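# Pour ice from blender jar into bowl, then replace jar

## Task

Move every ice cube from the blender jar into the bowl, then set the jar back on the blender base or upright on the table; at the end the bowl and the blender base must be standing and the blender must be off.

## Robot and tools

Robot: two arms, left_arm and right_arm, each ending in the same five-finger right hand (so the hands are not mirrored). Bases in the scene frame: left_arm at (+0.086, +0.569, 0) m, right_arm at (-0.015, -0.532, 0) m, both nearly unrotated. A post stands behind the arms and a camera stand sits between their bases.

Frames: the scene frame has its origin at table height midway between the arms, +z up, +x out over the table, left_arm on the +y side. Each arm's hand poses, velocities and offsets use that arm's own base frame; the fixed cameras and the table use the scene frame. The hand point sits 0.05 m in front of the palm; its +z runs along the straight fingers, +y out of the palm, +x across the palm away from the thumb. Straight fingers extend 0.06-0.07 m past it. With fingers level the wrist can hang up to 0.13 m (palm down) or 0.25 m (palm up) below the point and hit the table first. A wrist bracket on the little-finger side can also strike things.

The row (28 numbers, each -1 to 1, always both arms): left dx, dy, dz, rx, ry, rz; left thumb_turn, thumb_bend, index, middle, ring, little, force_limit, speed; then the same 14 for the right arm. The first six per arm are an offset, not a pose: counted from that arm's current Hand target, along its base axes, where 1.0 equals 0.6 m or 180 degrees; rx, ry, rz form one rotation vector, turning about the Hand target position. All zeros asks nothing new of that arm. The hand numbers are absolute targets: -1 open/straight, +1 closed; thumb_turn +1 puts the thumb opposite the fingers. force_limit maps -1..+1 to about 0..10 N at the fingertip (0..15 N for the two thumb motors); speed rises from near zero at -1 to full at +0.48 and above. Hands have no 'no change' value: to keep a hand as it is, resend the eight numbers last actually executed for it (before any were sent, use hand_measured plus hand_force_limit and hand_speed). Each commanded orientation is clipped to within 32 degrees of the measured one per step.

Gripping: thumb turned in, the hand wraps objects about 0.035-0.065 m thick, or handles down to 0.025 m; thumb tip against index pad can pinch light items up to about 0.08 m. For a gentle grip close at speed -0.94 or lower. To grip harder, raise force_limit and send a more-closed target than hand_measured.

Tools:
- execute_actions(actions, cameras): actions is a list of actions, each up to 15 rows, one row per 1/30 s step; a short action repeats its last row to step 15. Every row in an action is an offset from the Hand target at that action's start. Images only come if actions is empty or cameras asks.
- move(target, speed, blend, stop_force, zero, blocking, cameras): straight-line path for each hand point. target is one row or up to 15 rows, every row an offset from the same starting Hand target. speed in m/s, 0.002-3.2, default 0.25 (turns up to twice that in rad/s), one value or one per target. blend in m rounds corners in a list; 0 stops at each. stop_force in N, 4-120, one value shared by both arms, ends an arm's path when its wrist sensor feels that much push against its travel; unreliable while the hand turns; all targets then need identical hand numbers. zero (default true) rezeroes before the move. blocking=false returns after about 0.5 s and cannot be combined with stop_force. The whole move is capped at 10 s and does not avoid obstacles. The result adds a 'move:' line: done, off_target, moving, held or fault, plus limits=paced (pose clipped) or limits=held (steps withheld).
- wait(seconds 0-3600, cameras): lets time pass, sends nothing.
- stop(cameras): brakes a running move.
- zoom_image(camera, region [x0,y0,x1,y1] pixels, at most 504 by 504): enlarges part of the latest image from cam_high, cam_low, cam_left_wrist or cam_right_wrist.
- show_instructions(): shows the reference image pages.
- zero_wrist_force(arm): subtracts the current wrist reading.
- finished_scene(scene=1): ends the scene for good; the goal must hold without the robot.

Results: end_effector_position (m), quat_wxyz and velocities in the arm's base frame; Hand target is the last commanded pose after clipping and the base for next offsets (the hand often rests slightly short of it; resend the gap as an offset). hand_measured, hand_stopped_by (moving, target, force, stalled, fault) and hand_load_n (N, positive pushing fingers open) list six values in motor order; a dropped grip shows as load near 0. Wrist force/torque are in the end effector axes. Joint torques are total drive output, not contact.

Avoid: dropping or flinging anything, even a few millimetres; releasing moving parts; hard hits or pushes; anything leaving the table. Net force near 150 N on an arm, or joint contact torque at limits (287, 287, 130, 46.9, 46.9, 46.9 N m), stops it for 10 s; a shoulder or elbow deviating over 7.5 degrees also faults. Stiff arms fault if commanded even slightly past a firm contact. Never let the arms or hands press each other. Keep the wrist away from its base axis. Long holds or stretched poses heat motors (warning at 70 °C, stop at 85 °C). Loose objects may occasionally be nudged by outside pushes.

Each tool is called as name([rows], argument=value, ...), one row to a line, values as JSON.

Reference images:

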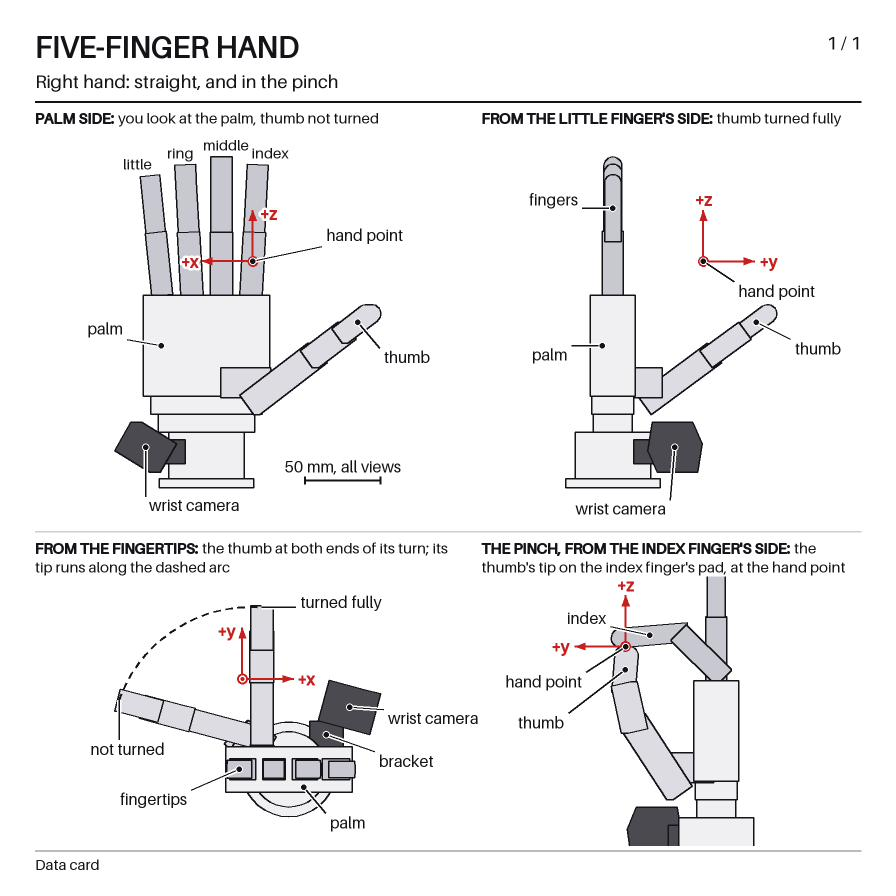

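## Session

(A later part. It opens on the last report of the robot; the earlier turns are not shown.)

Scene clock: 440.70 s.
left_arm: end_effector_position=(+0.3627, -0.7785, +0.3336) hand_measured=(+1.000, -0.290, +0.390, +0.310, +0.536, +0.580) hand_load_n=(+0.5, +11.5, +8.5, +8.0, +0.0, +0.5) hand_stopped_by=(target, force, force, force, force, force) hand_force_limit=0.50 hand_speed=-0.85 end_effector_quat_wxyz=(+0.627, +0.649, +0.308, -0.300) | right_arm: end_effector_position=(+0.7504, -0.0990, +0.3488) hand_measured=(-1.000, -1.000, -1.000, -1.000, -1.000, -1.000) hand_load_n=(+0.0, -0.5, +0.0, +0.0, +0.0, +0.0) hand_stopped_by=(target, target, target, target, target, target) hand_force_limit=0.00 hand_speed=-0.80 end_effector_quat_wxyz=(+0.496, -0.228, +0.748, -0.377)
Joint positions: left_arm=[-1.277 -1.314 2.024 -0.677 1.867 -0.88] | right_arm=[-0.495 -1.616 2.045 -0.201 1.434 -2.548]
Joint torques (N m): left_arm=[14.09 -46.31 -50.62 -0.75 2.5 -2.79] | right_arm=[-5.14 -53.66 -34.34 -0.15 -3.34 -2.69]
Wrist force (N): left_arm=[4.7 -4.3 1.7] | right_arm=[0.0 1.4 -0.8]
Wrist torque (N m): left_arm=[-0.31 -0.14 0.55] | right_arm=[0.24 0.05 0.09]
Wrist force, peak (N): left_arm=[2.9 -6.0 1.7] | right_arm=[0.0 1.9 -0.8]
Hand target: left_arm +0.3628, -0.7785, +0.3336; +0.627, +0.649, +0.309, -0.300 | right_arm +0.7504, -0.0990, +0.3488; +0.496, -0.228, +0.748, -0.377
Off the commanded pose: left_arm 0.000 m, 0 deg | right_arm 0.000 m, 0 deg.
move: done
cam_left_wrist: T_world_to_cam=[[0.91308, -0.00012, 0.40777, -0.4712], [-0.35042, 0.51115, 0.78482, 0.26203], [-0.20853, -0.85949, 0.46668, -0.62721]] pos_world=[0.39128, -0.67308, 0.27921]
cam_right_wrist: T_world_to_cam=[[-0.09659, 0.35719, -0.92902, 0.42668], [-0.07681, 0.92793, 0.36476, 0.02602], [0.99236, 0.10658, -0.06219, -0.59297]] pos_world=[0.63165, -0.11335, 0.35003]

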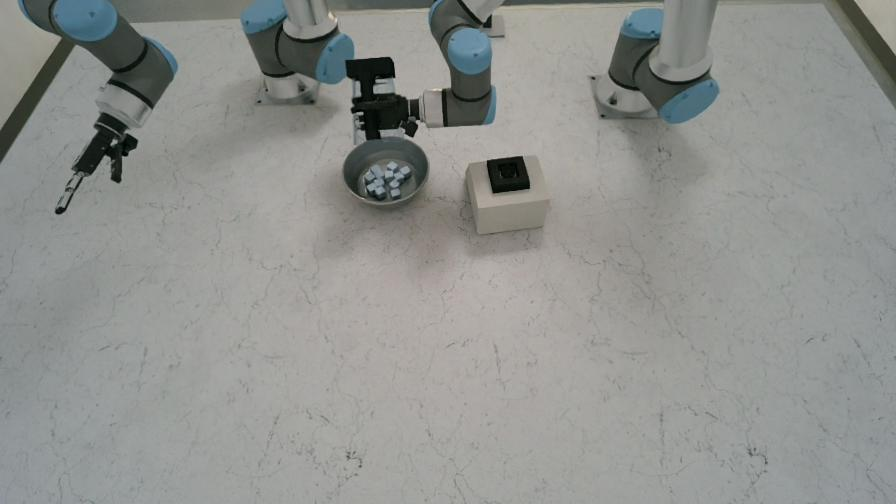

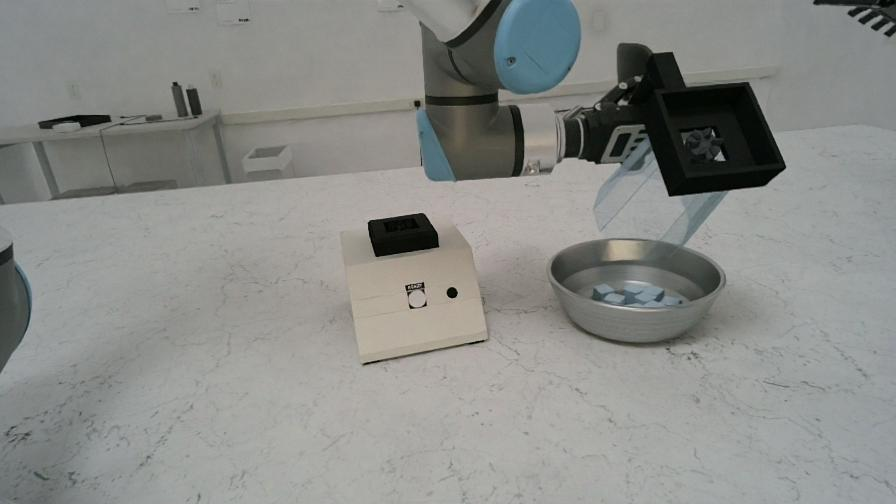

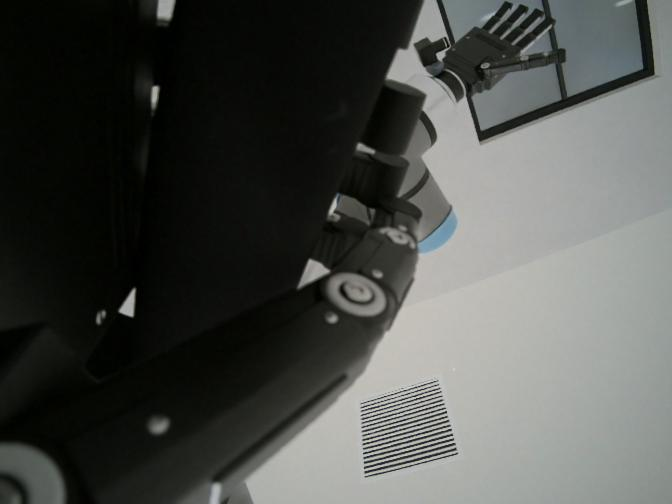

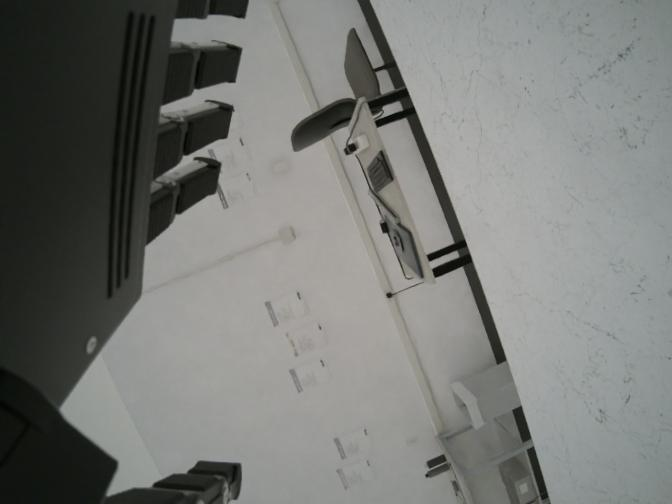

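move([
  [0.067, 0.024, 0.193, 0.0085, -0.222, 0, 1, -0.28, 0.7, 0.6, 0.8, 0.8, 0.5, -0.85, 0, 0, 0, 0, 0, 0, -1, -1, -1, -1, -1, -1, 0, -0.8],
  [0.4408, 0.3365, 0.193, 0.0298, -0.783, 0, 1, -0.28, 0.7, 0.6, 0.8, 0.8, 0.5, -0.85, 0, 0, 0, 0, 0, 0, -1, -1, -1, -1, -1, -1, 0, -0.8],
  [0.4408, 0.3365, -0.22, 0.0298, -0.783, 0, 1, -0.28, 0.7, 0.6, 0.8, 0.8, 0.5, -0.85, 0, 0, 0, 0, 0, 0, -1, -1, -1, -1, -1, -1, 0, -0.8],
], speed=0.2, blend=[0.03, 0.03, 0], cameras=["all"])

zoom_image(camera="cam_low", region=[380, 40, 640, 300])

zoom_image(camera="cam_high", region=[380, 100, 580, 340])

Scene clock: 469.07 s.
left_arm: end_effector_position=(+0.6273, -0.5766, +0.2017) hand_measured=(+1.000, -0.290, +0.390, +0.310, +0.536, +0.580) hand_load_n=(+0.0, +11.5, +8.0, +7.5, +0.0, +0.0) hand_stopped_by=(target, force, force, force, force, force) hand_force_limit=0.50 hand_speed=-0.85 end_effector_quat_wxyz=(+0.477, +0.522, -0.477, +0.522) | right_arm: end_effector_position=(+0.7504, -0.0990, +0.3488) hand_measured=(-1.000, -1.000, -1.000, -1.000, -1.000, -1.000) hand_load_n=(+0.0, +0.0, +0.0, +0.0, +0.0, -0.5) hand_stopped_by=(target, target, target, target, target, target) hand_force_limit=0.00 hand_speed=-0.80 end_effector_quat_wxyz=(+0.496, -0.228, +0.748, -0.377)
Joint positions: left_arm=[-0.672 -1.101 1.816 -0.715 2.379 1.572] | right_arm=[-0.495 -1.616 2.045 -0.201 1.434 -2.548]
Joint torques (N m): left_arm=[4.78 -62.85 -31.15 -5.08 -2.61 -2.52] | right_arm=[-2.54 -54.88 -34.2 -0.19 -3.39 -2.81]
Wrist force (N): left_arm=[-5.0 0.5 1.7] | right_arm=[0.0 1.5 -0.6]
Wrist torque (N m): left_arm=[0.02 0.46 -0.25] | right_arm=[0.24 0.04 0.09]
Wrist force, peak (N): left_arm=[-7.3 0.3 1.6] | right_arm=[0.0 1.9 -1.0]
Hand target: left_arm +0.6272, -0.5766, +0.2016; +0.477, +0.522, -0.477, +0.522 | right_arm +0.7504, -0.0990, +0.3488; +0.496, -0.228, +0.748, -0.377
Off the commanded pose: left_arm 0.000 m, 0 deg | right_arm 0.000 m, 0 deg.
move: done
cam_left_wrist: T_world_to_cam=[[-0.96384, -0.07163, 0.25668, 0.50762], [-0.25615, 0.51472, -0.8182, 0.62131], [-0.07351, -0.85436, -0.51446, -0.22082]] pos_world=[0.63218, -0.4721, 0.26446]
cam_right_wrist: T_world_to_cam=[[-0.09659, 0.35719, -0.92902, 0.42668], [-0.07681, 0.92793, 0.36476, 0.02602], [0.99236, 0.10658, -0.06219, -0.59297]] pos_world=[0.63165, -0.11335, 0.35003]

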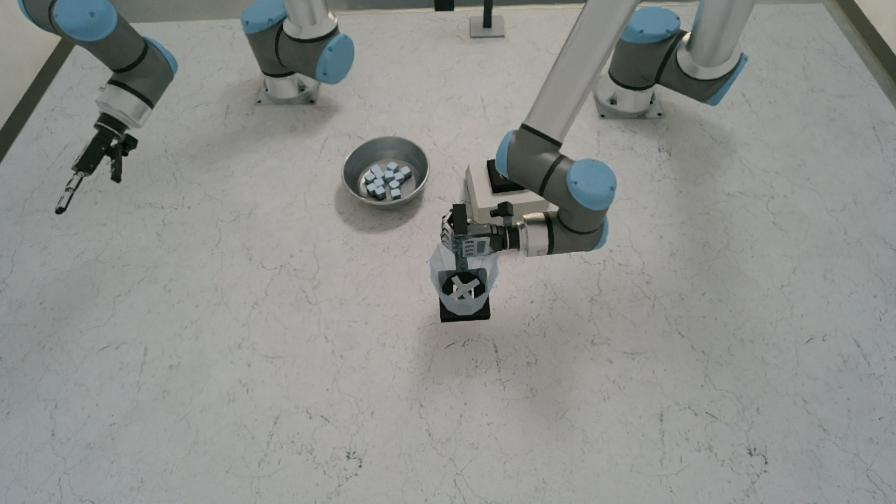

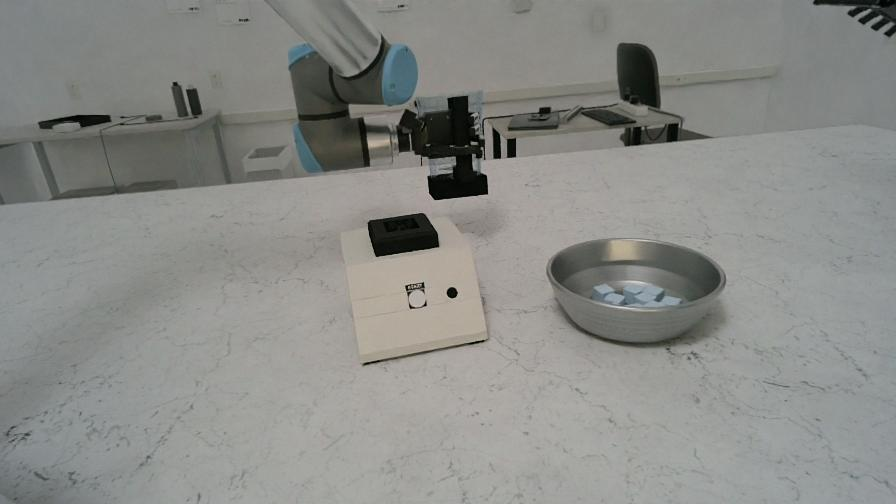

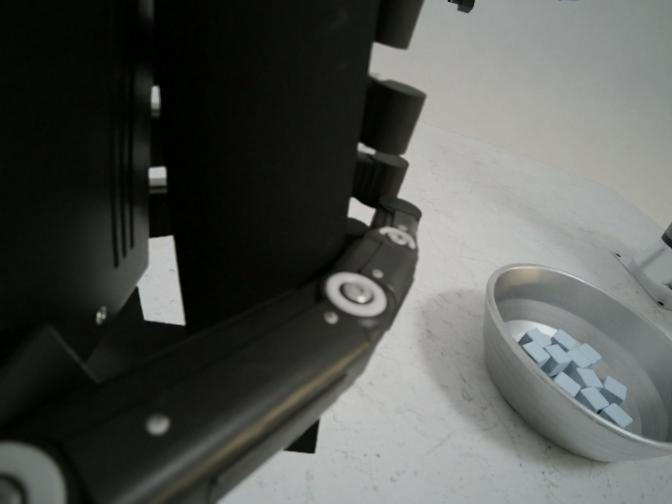

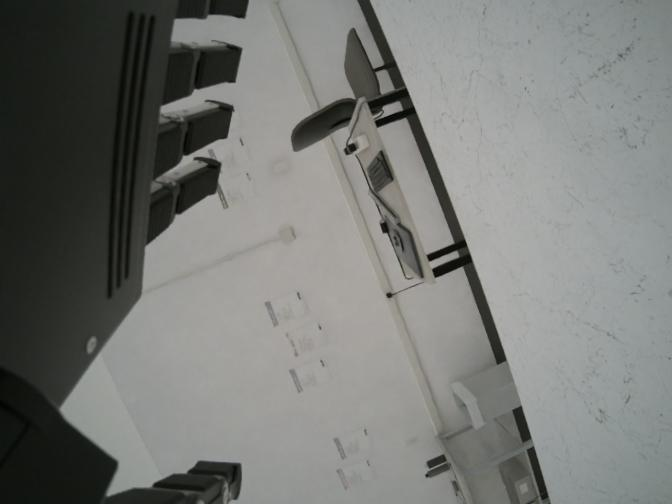

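Scaled by 1.938 from the camera's image (finer frame: 1280x720).

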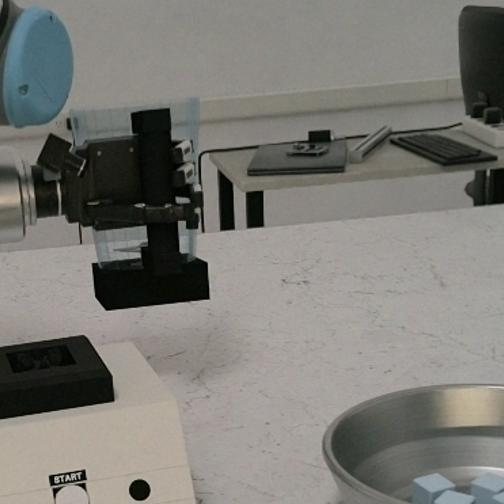

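Scaled by 2.100 from the camera's image (finer frame: 1280x720).

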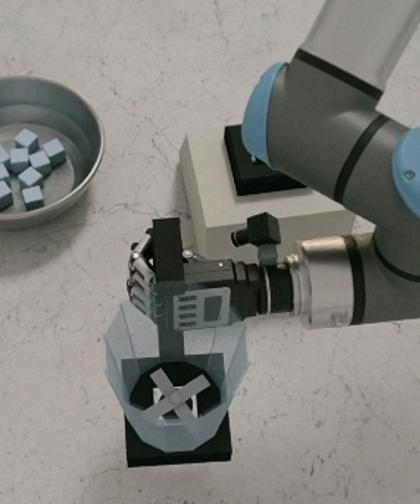

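zoom_image(camera="cam_high", region=[415, 195, 525, 335])

zoom_image(camera="cam_low", region=[390, 70, 510, 210])

Scaled by 3.600 from the camera's image (finer frame: 1280x720).

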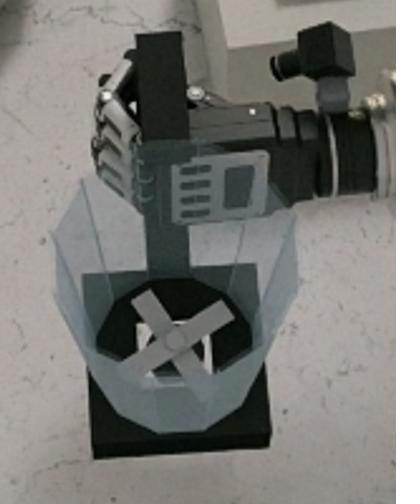

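Scaled by 3.600 from the camera's image (finer frame: 1280x720).

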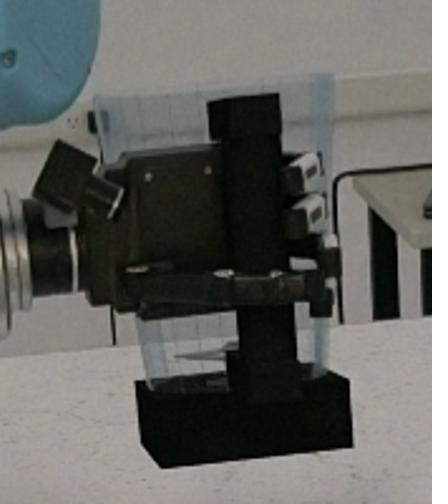

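move(target=[0.0833, -0.001, -0.1277, 0.0014, -0.0361, 0, 1, -0.28, 0.7, 0.6, 0.8, 0.8, 0.5, -0.85, 0, 0, 0, 0, 0, 0, -1, -1, -1, -1, -1, -1, 0, -0.8], speed=0.06, cameras=["all"])

zoom_image(camera="cam_high", region=[415, 215, 525, 355])

zoom_image(camera="cam_low", region=[390, 90, 510, 230])

zoom_image(camera="cam_left_wrist", region=[90, 180, 390, 480])

Scene clock: 512.73 s.
left_arm: end_effector_position=(+0.6772, -0.5772, +0.1250) hand_measured=(+1.000, -0.290, +0.390, +0.310, +0.536, +0.580) hand_load_n=(+0.0, +12.0, +8.0, +7.5, -0.5, +0.0) hand_stopped_by=(target, force, force, force, force, force) hand_force_limit=0.50 hand_speed=-0.85 end_effector_quat_wxyz=(+0.448, +0.492, -0.505, +0.550) | right_arm: end_effector_position=(+0.7504, -0.0990, +0.3488) hand_measured=(-1.000, -1.000, -1.000, -1.000, -1.000, -1.000) hand_load_n=(-0.5, +0.0, +0.0, +0.0, +0.0, +0.0) hand_stopped_by=(target, target, target, target, target, target) hand_force_limit=0.00 hand_speed=-0.80 end_effector_quat_wxyz=(+0.496, -0.228, +0.748, -0.377)
Joint positions: left_arm=[-0.635 -0.968 1.754 -0.795 2.417 1.679] | right_arm=[-0.495 -1.616 2.045 -0.201 1.434 -2.548]
Joint torques (N m): left_arm=[13.91 -72.58 -47.13 -4.86 2.4 2.58] | right_arm=[-4.7 -54.2 -34.62 -0.29 -3.28 -2.65]
Wrist force (N): left_arm=[-4.6 1.2 1.5] | right_arm=[-0.4 1.7 -1.1]
Wrist torque (N m): left_arm=[0.14 0.37 -0.54] | right_arm=[0.30 0.11 0.08]
Wrist force, peak (N): left_arm=[-5.5 0.8 1.8] | right_arm=[-0.2 2.0 -0.9]
Hand target: left_arm +0.6772, -0.5772, +0.1250; +0.448, +0.492, -0.505, +0.550 | right_arm +0.7504, -0.0990, +0.3488; +0.496, -0.228, +0.748, -0.377
Off the commanded pose: left_arm 0.000 m, 0 deg | right_arm 0.000 m, 0 deg.
move: done
cam_left_wrist: T_world_to_cam=[[-0.98665, -0.07256, 0.14581, 0.60413], [-0.1622, 0.51836, -0.83964, 0.51279], [-0.01466, -0.85208, -0.52321, -0.29452]] pos_world=[0.67493, -0.47293, 0.18837]
cam_right_wrist: T_world_to_cam=[[-0.09659, 0.35719, -0.92902, 0.42668], [-0.07681, 0.92793, 0.36476, 0.02602], [0.99236, 0.10658, -0.06219, -0.59297]] pos_world=[0.63165, -0.11335, 0.35003]

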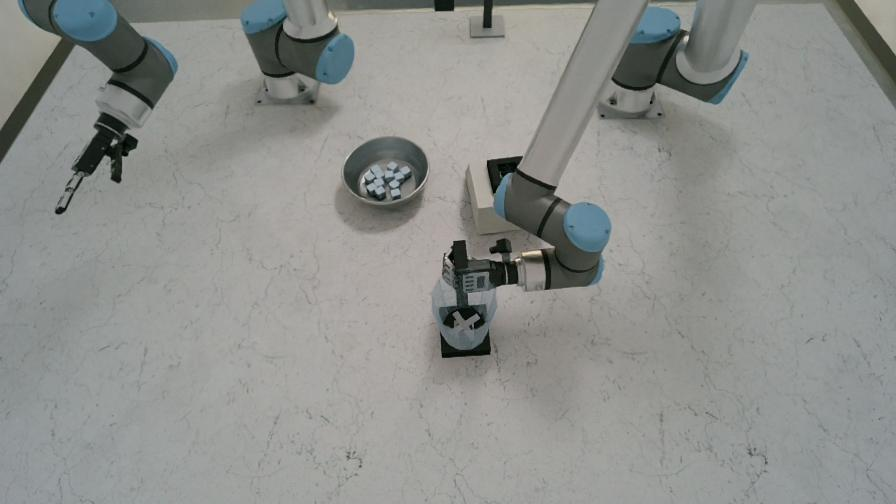

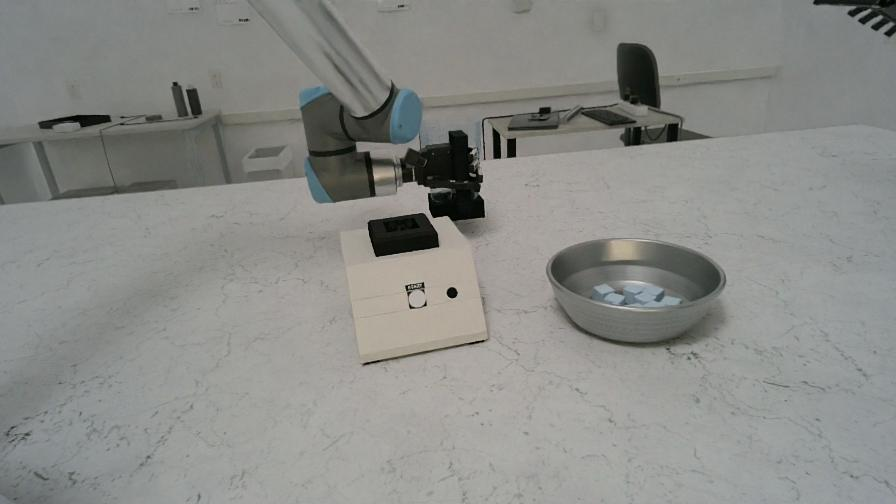

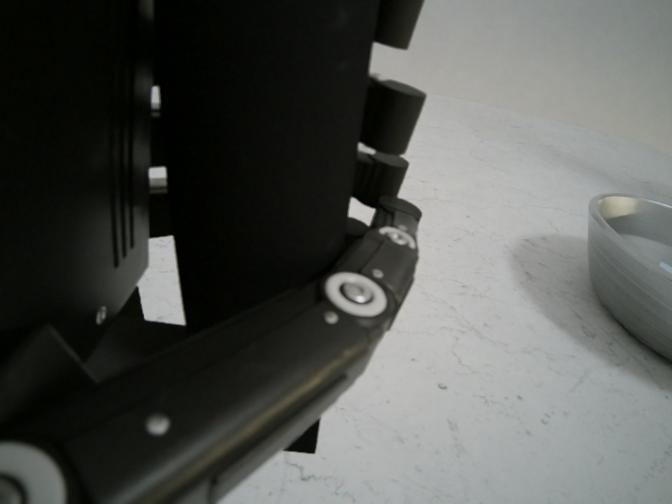

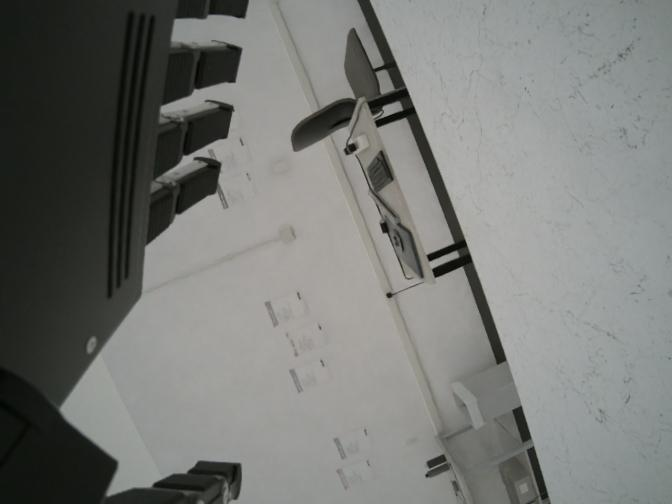

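Scaled by 3.600 from the camera's image (finer frame: 1280x720).

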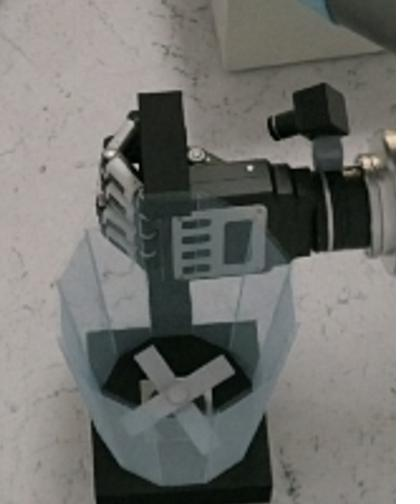

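Scaled by 3.600 from the camera's image (finer frame: 1280x720).

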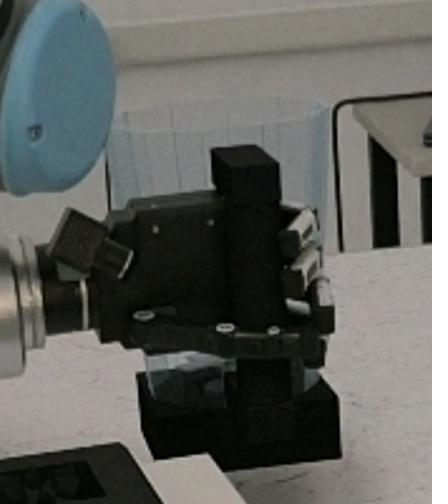

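Scaled by 1.680 from the camera's image (finer frame: 960x720).

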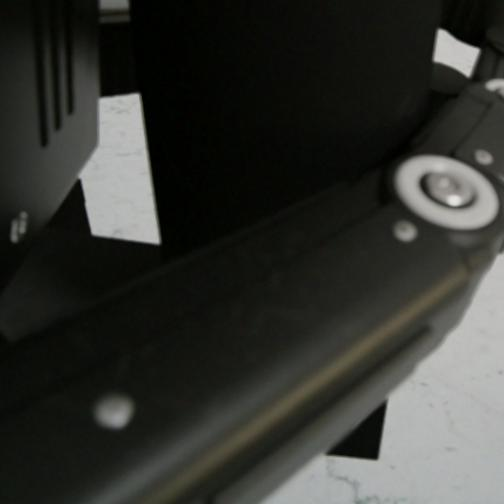

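zoom_image(camera="cam_low", region=[415, 110, 495, 225])

zoom_image(camera="cam_high", region=[425, 270, 505, 370])

Scaled by 4.383 from the camera's image (finer frame: 1280x720).

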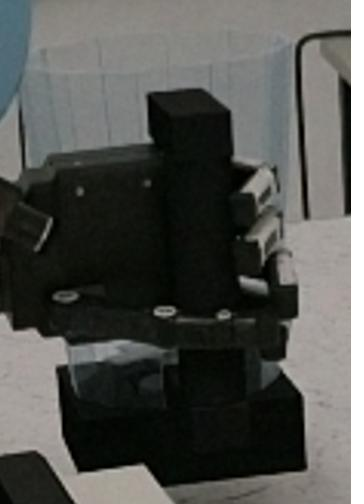

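Scaled by 5.040 from the camera's image (finer frame: 1280x720).

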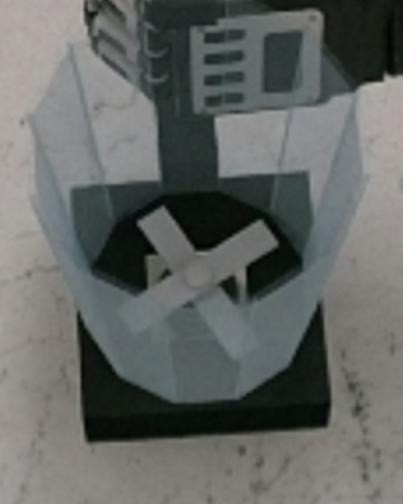

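move(target=[0, 0, -0.0667, 0, 0, 0, 1, -0.28, 0.7, 0.6, 0.8, 0.8, 0.5, -0.85, 0, 0, 0, 0, 0, 0, -1, -1, -1, -1, -1, -1, 0, -0.8], speed=0.01, stop_force=5, cameras=["all"])

zoom_image(camera="cam_high", region=[425, 270, 505, 370])

zoom_image(camera="cam_low", region=[390, 90, 510, 230])

Scene clock: 537.00 s.
left_arm: end_effector_position=(+0.6772, -0.5772, +0.0912) hand_measured=(+1.000, -0.290, +0.390, +0.310, +0.536, +0.580) hand_load_n=(+0.5, +11.5, +8.0, +7.5, +0.0, +0.0) hand_stopped_by=(target, force, force, force, force, force) hand_force_limit=0.50 hand_speed=-0.85 end_effector_quat_wxyz=(+0.448, +0.492, -0.505, +0.550) | right_arm: end_effector_position=(+0.7504, -0.0990, +0.3488) hand_measured=(-1.000, -1.000, -1.000, -1.000, -1.000, -1.000) hand_load_n=(+0.0, -0.5, +0.0, +0.0, +0.0, +0.0) hand_stopped_by=(target, target, target, target, target, target) hand_force_limit=0.00 hand_speed=-0.80 end_effector_quat_wxyz=(+0.496, -0.228, +0.748, -0.377)
Joint positions: left_arm=[-0.635 -0.927 1.762 -0.844 2.417 1.679] | right_arm=[-0.495 -1.616 2.045 -0.201 1.434 -2.548]
Joint torques (N m): left_arm=[13.27 -92.93 -40.94 0.93 2.05 1.62] | right_arm=[-3.95 -54.98 -34.72 -0.4 -3.38 -2.57]
Wrist force (N): left_arm=[1.0 0.2 1.1] | right_arm=[-0.1 1.5 -0.9]
Wrist torque (N m): left_arm=[0.17 0.22 0.01] | right_arm=[0.26 0.06 0.09]
Wrist force, peak (N): left_arm=[-5.5 1.4 1.8] | right_arm=[-0.4 2.0 -1.3]
Hand target: left_arm +0.6772, -0.5772, +0.0912; +0.448, +0.492, -0.505, +0.550 (not the last commanded pose) | right_arm +0.7504, -0.0990, +0.3488; +0.496, -0.228, +0.748, -0.377
Off the commanded pose: left_arm 0.006 m, 0 deg | right_arm 0.000 m, 0 deg.
move: contact (left_arm)
cam_left_wrist: T_world_to_cam=[[-0.98667, -0.07251, 0.14572, 0.60911], [-0.1621, 0.51842, -0.83962, 0.48437], [-0.01466, -0.85205, -0.52326, -0.31218]] pos_world=[0.67493, -0.47293, 0.15457]
cam_right_wrist: T_world_to_cam=[[-0.09659, 0.35719, -0.92902, 0.42668], [-0.07681, 0.92793, 0.36476, 0.02602], [0.99236, 0.10658, -0.06219, -0.59297]] pos_world=[0.63165, -0.11335, 0.35003]

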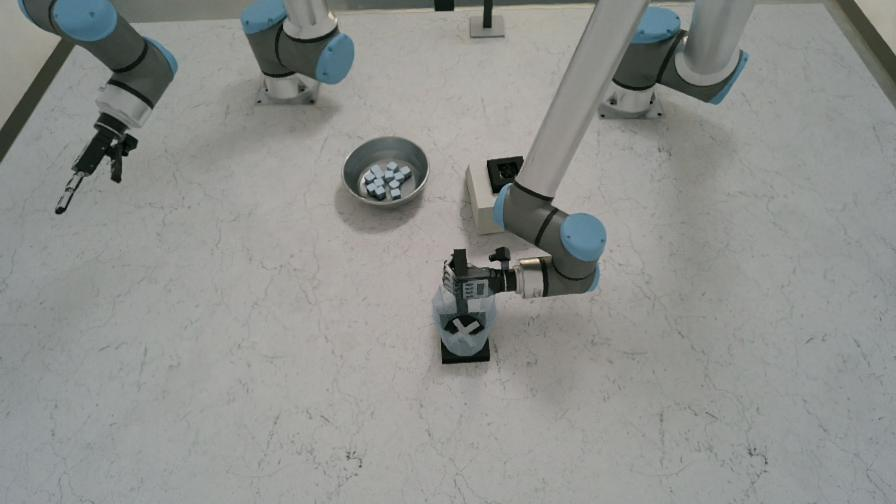

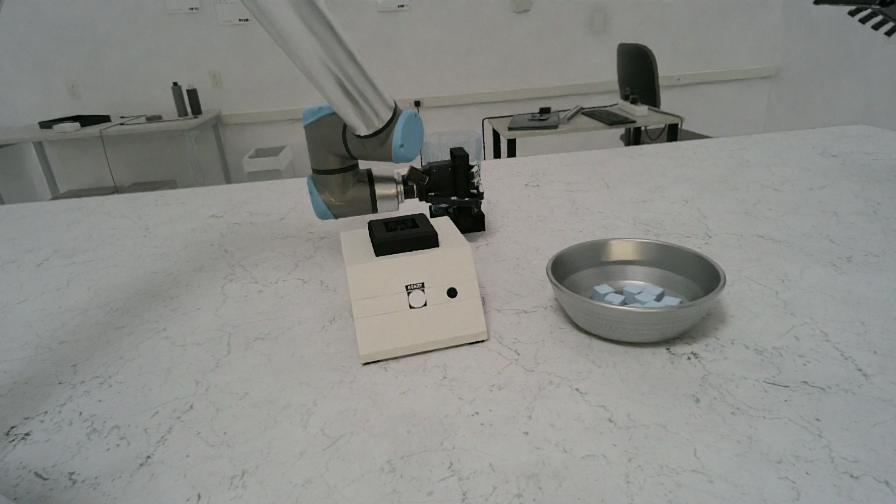

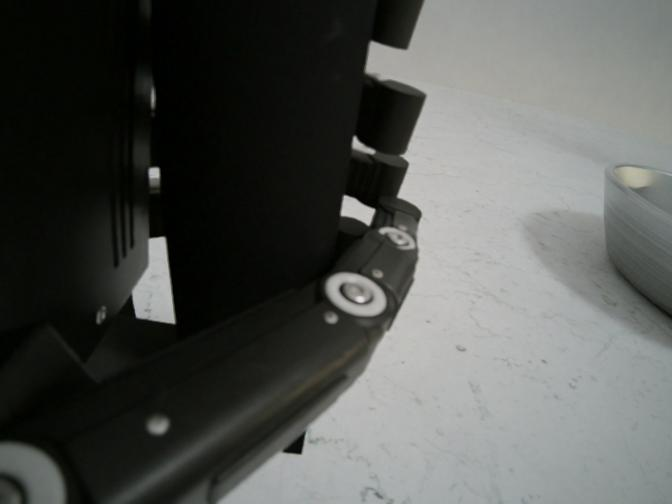

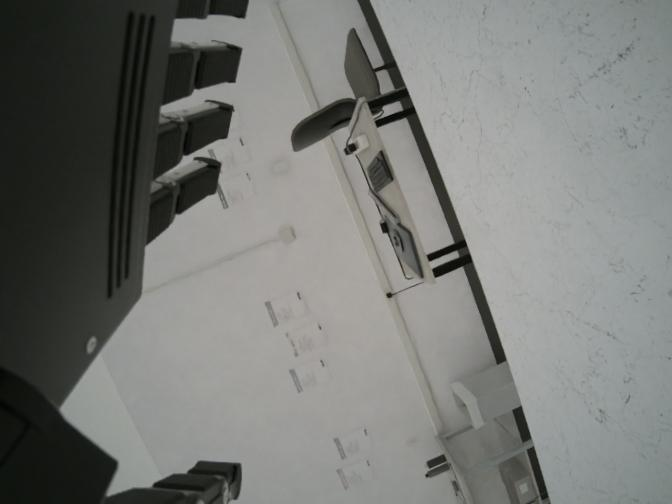

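Scaled by 5.040 from the camera's image (finer frame: 1280x720).

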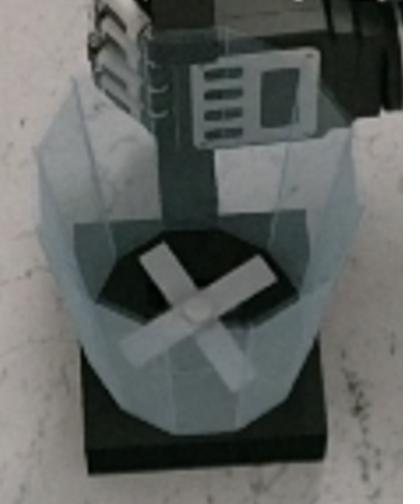

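Scaled by 3.600 from the camera's image (finer frame: 1280x720).

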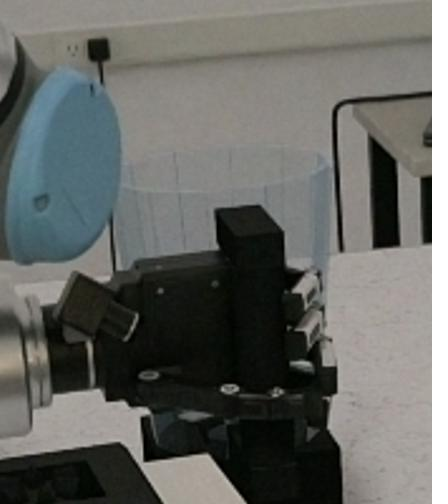

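execute_actions([
  [[0,0,0,0,0,0,1,-0.6,0.2,0.2,0.3,0.3,0.5,-0.85,0,0,0,0,0,0,-1,-1,-1,-1,-1,-1,0,-0.8]],
  [[0,0,0,0,0,0,1,-0.6,0.2,0.2,0.3,0.3,0.5,-0.85,0,0,0,0,0,0,-1,-1,-1,-1,-1,-1,0,-0.8]],
  [[0,0,0,0,0,0,1,-0.6,0.2,0.2,0.3,0.3,0.5,-0.85,0,0,0,0,0,0,-1,-1,-1,-1,-1,-1,0,-0.8]],
], cameras=["cam_low", "cam_high", "cam_left_wrist"])

zoom_image(camera="cam_high", region=[425, 270, 505, 370])

zoom_image(camera="cam_low", region=[390, 110, 510, 250])

Scene clock: 546.63 s.
left_arm: end_effector_position=(+0.6772, -0.5772, +0.0912) hand_measured=(+1.000, -0.600, +0.200, +0.200, +0.300, +0.300) hand_load_n=(+0.0, +0.0, +0.0, +0.0, +0.0, +0.0) hand_stopped_by=(target, target, target, target, target, target) hand_force_limit=0.50 hand_speed=-0.85 end_effector_quat_wxyz=(+0.448, +0.492, -0.505, +0.550) | right_arm: end_effector_position=(+0.7504, -0.0990, +0.3488) hand_measured=(-1.000, -1.000, -1.000, -1.000, -1.000, -1.000) hand_load_n=(-0.5, +0.0, +0.0, +0.0, +0.0, +0.0) hand_stopped_by=(target, target, target, target, target, target) hand_force_limit=0.00 hand_speed=-0.80 end_effector_quat_wxyz=(+0.496, -0.228, +0.748, -0.377)
Joint positions: left_arm=[-0.635 -0.927 1.762 -0.844 2.417 1.679] | right_arm=[-0.495 -1.616 2.045 -0.201 1.434 -2.548]
Joint torques (N m): left_arm=[7.43 -93.39 -41.04 -0.08 2.26 1.62] | right_arm=[-2.23 -54.65 -34.19 -0.51 -3.22 -2.37]
Wrist force (N): left_arm=[0.7 0.4 1.1] | right_arm=[-0.3 1.6 -1.0]
Wrist torque (N m): left_arm=[0.16 0.30 -0.01] | right_arm=[0.29 0.08 0.09]
Wrist force, peak (N): left_arm=[1.4 0.5 1.4] | right_arm=[-0.3 2.1 -1.4]
Hand target: left_arm +0.6772, -0.5772, +0.0912; +0.448, +0.492, -0.505, +0.550 | right_arm +0.7504, -0.0990, +0.3488; +0.496, -0.228, +0.748, -0.377
Off the commanded pose: left_arm 0.000 m, 0 deg | right_arm 0.000 m, 0 deg.
Step readings (end_effector_position of left_arm | right_arm):
0: (+0.6772, -0.5772, +0.0912) | (+0.7504, -0.0990, +0.3488)
1: (+0.6772, -0.5772, +0.0912) | (+0.7504, -0.0990, +0.3488)
2: (+0.6772, -0.5772, +0.0912) | (+0.7504, -0.0990, +0.3488)
4: (+0.6772, -0.5772, +0.0912) | (+0.7504, -0.0990, +0.3488)
8: (+0.6772, -0.5772, +0.0912) | (+0.7504, -0.0990, +0.3488)
15: (+0.6772, -0.5772, +0.0912) | (+0.7504, -0.0990, +0.3488)
16: (+0.6772, -0.5772, +0.0912) | (+0.7504, -0.0990, +0.3488)
17: (+0.6772, -0.5772, +0.0912) | (+0.7504, -0.0990, +0.3488)
19: (+0.6772, -0.5772, +0.0912) | (+0.7504, -0.0990, +0.3488)
23: (+0.6772, -0.5772, +0.0912) | (+0.7504, -0.0990, +0.3488)
30: (+0.6772, -0.5772, +0.0912) | (+0.7504, -0.0990, +0.3488)
31: (+0.6772, -0.5772, +0.0912) | (+0.7504, -0.0990, +0.3488)
32: (+0.6772, -0.5772, +0.0912) | (+0.7504, -0.0990, +0.3488)
34: (+0.6772, -0.5772, +0.0912) | (+0.7504, -0.0990, +0.3488)
38: (+0.6772, -0.5772, +0.0912) | (+0.7504, -0.0990, +0.3488)
45: (+0.6772, -0.5772, +0.0912) | (+0.7504, -0.0990, +0.3488)
cam_left_wrist: T_world_to_cam=[[-0.98667, -0.0725, 0.14571, 0.60912], [-0.16209, 0.51837, -0.83965, 0.48434], [-0.01466, -0.85208, -0.52321, -0.31221]] pos_world=[0.67493, -0.47293, 0.15457]
Images, in order (width x height): cam_high 896x504, cam_low 896x504, cam_left_wrist 672x504.

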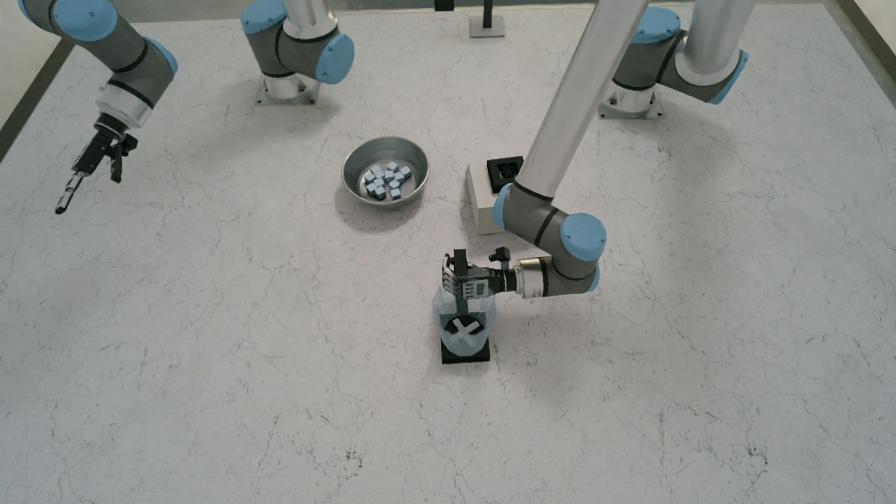

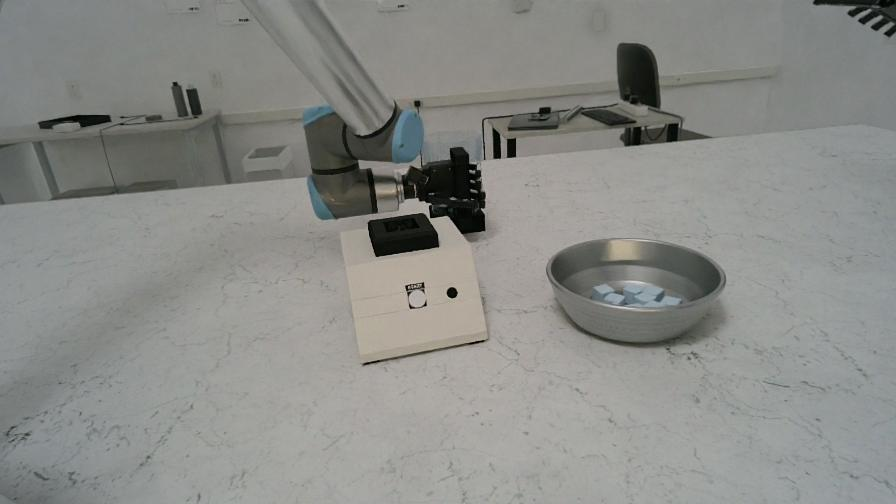

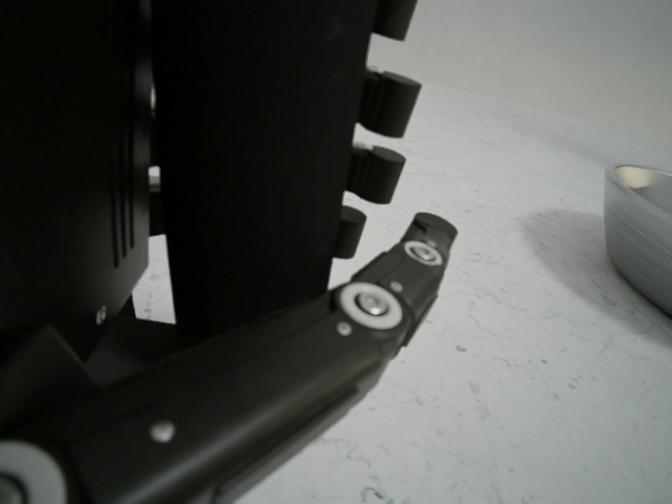

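Scaled by 5.040 from the camera's image (finer frame: 1280x720).

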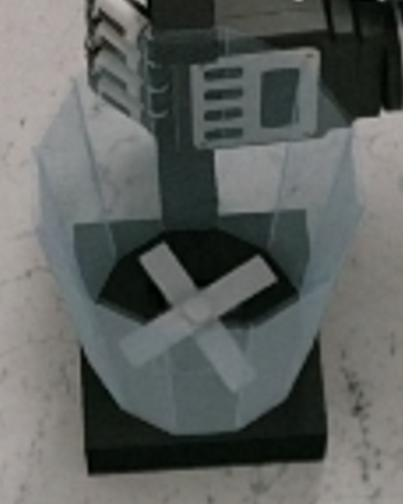

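Scaled by 3.600 from the camera's image (finer frame: 1280x720).

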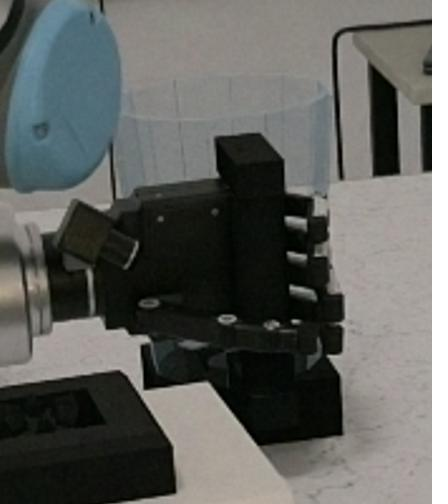

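execute_actions([
  [[0,0,0,0,0,0,1,-1,-1,-1,-1,-1,0.5,-0.6,0,0,0,0,0,0,-1,-1,-1,-1,-1,-1,0,-0.8]],
  [[0,0,0,0,0,0,1,-1,-1,-1,-1,-1,0.5,-0.6,0,0,0,0,0,0,-1,-1,-1,-1,-1,-1,0,-0.8]],
  [[0,0,0,0,0,0,1,-1,-1,-1,-1,-1,0.5,-0.6,0,0,0,0,0,0,-1,-1,-1,-1,-1,-1,0,-0.8]],
  [[0,0,0,0,0,0,1,-1,-1,-1,-1,-1,0.5,-0.6,0,0,0,0,0,0,-1,-1,-1,-1,-1,-1,0,-0.8]],
], cameras=["cam_low", "cam_high", "cam_left_wrist"])

zoom_image(camera="cam_high", region=[415, 235, 525, 375])

zoom_image(camera="cam_low", region=[390, 110, 510, 250])

Scene clock: 556.40 s.
left_arm: end_effector_position=(+0.6772, -0.5772, +0.0912) hand_measured=(+1.000, -1.000, -1.000, -1.000, -1.000, -1.000) hand_load_n=(+0.0, +0.0, +0.0, +0.0, +0.0, +0.0) hand_stopped_by=(target, target, target, target, target, target) hand_force_limit=0.50 hand_speed=-0.60 end_effector_quat_wxyz=(+0.448, +0.492, -0.505, +0.550) | right_arm: end_effector_position=(+0.7504, -0.0990, +0.3488) hand_measured=(-1.000, -1.000, -1.000, -1.000, -1.000, -1.000) hand_load_n=(-0.5, +0.0, +0.0, -0.5, +0.0, +0.0) hand_stopped_by=(target, target, target, target, target, target) hand_force_limit=0.00 hand_speed=-0.80 end_effector_quat_wxyz=(+0.496, -0.228, +0.748, -0.377)
Joint positions: left_arm=[-0.635 -0.927 1.762 -0.844 2.417 1.679] | right_arm=[-0.495 -1.616 2.045 -0.201 1.434 -2.548]
Joint torques (N m): left_arm=[4.14 -93.05 -40.81 -0.59 1.99 1.64] | right_arm=[-2.26 -53.08 -34.98 -0.41 -3.25 -2.71]
Wrist force (N): left_arm=[0.4 0.2 0.7] | right_arm=[-0.1 1.6 -0.8]
Wrist torque (N m): left_arm=[0.17 0.30 -0.03] | right_arm=[0.28 0.05 0.09]
Wrist force, peak (N): left_arm=[1.0 0.5 1.5] | right_arm=[-0.5 2.4 -0.7]
Hand target: left_arm +0.6772, -0.5772, +0.0912; +0.448, +0.492, -0.505, +0.550 | right_arm +0.7504, -0.0990, +0.3488; +0.496, -0.228, +0.748, -0.377
Off the commanded pose: left_arm 0.000 m, 0 deg | right_arm 0.000 m, 0 deg.
Step readings (end_effector_position of left_arm | right_arm):
0: (+0.6772, -0.5772, +0.0912) | (+0.7504, -0.0990, +0.3488)
1: (+0.6772, -0.5772, +0.0912) | (+0.7504, -0.0990, +0.3488)
2: (+0.6772, -0.5772, +0.0912) | (+0.7504, -0.0990, +0.3488)
4: (+0.6772, -0.5772, +0.0912) | (+0.7504, -0.0990, +0.3488)
8: (+0.6772, -0.5772, +0.0912) | (+0.7504, -0.0990, +0.3488)
15: (+0.6772, -0.5772, +0.0912) | (+0.7504, -0.0990, +0.3488)
16: (+0.6772, -0.5772, +0.0912) | (+0.7504, -0.0990, +0.3488)
17: (+0.6772, -0.5772, +0.0912) | (+0.7504, -0.0990, +0.3488)
19: (+0.6772, -0.5772, +0.0912) | (+0.7504, -0.0990, +0.3488)
23: (+0.6772, -0.5772, +0.0912) | (+0.7504, -0.0990, +0.3488)
30: (+0.6772, -0.5772, +0.0912) | (+0.7504, -0.0990, +0.3488)
31: (+0.6772, -0.5772, +0.0912) | (+0.7504, -0.0990, +0.3488)
32: (+0.6772, -0.5772, +0.0912) | (+0.7504, -0.0990, +0.3488)
34: (+0.6772, -0.5772, +0.0912) | (+0.7504, -0.0990, +0.3488)
38: (+0.6772, -0.5772, +0.0912) | (+0.7504, -0.0990, +0.3488)
45: (+0.6772, -0.5772, +0.0912) | (+0.7504, -0.0990, +0.3488)
46: (+0.6772, -0.5772, +0.0912) | (+0.7504, -0.0990, +0.3488)
47: (+0.6772, -0.5772, +0.0912) | (+0.7504, -0.0990, +0.3488)
49: (+0.6772, -0.5772, +0.0912) | (+0.7504, -0.0990, +0.3488)
53: (+0.6772, -0.5772, +0.0912) | (+0.7504, -0.0990, +0.3488)
60: (+0.6772, -0.5772, +0.0912) | (+0.7504, -0.0990, +0.3488)
cam_left_wrist: T_world_to_cam=[[-0.98667, -0.0725, 0.14571, 0.60912], [-0.16209, 0.51837, -0.83965, 0.48434], [-0.01466, -0.85208, -0.52321, -0.31221]] pos_world=[0.67493, -0.47293, 0.15457]
Images, in order (width x height): cam_high 896x504, cam_low 896x504, cam_left_wrist 672x504.

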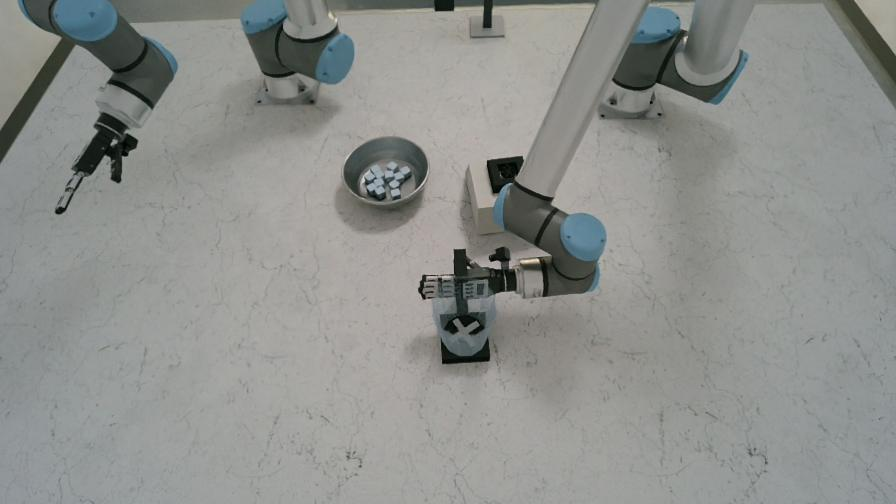

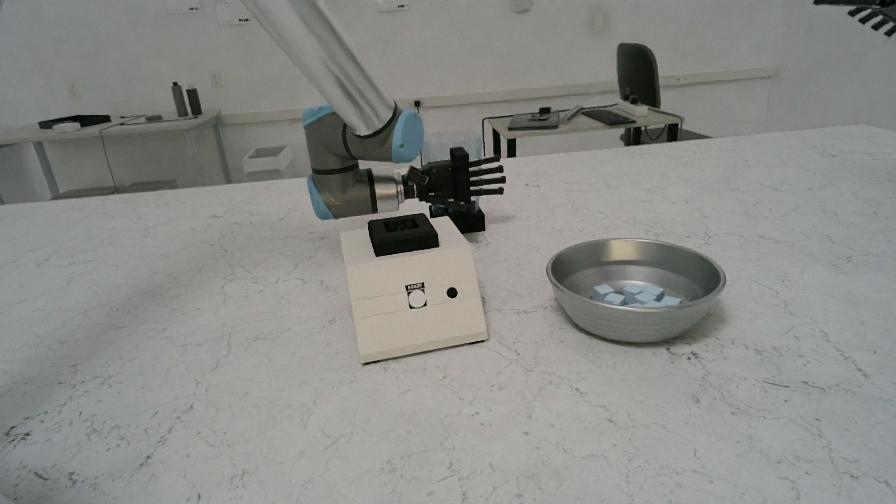

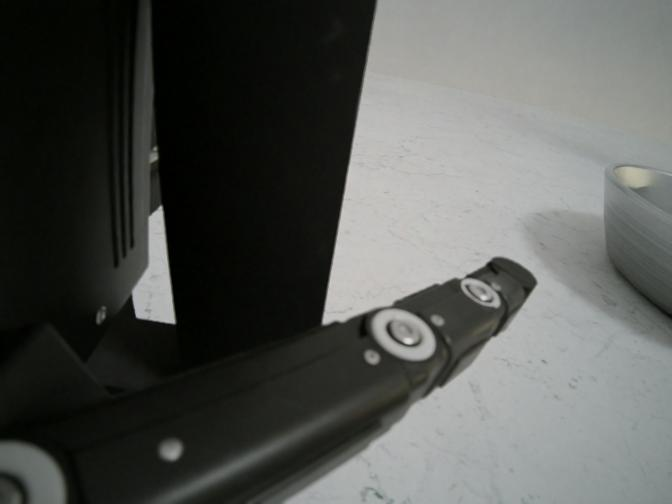

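Scaled by 3.600 from the camera's image (finer frame: 1280x720).

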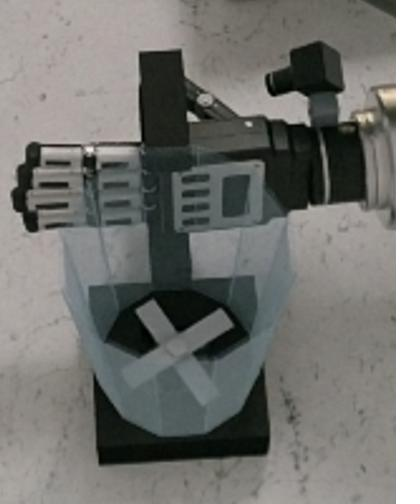

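Scaled by 3.600 from the camera's image (finer frame: 1280x720).

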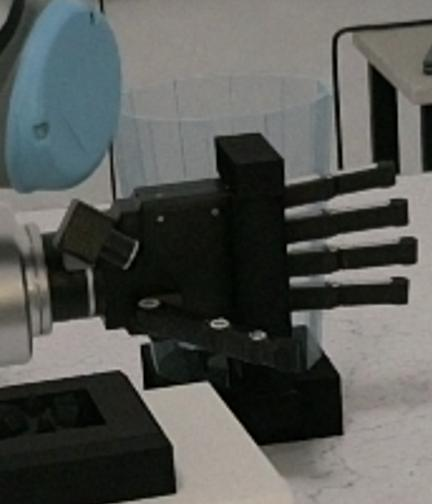

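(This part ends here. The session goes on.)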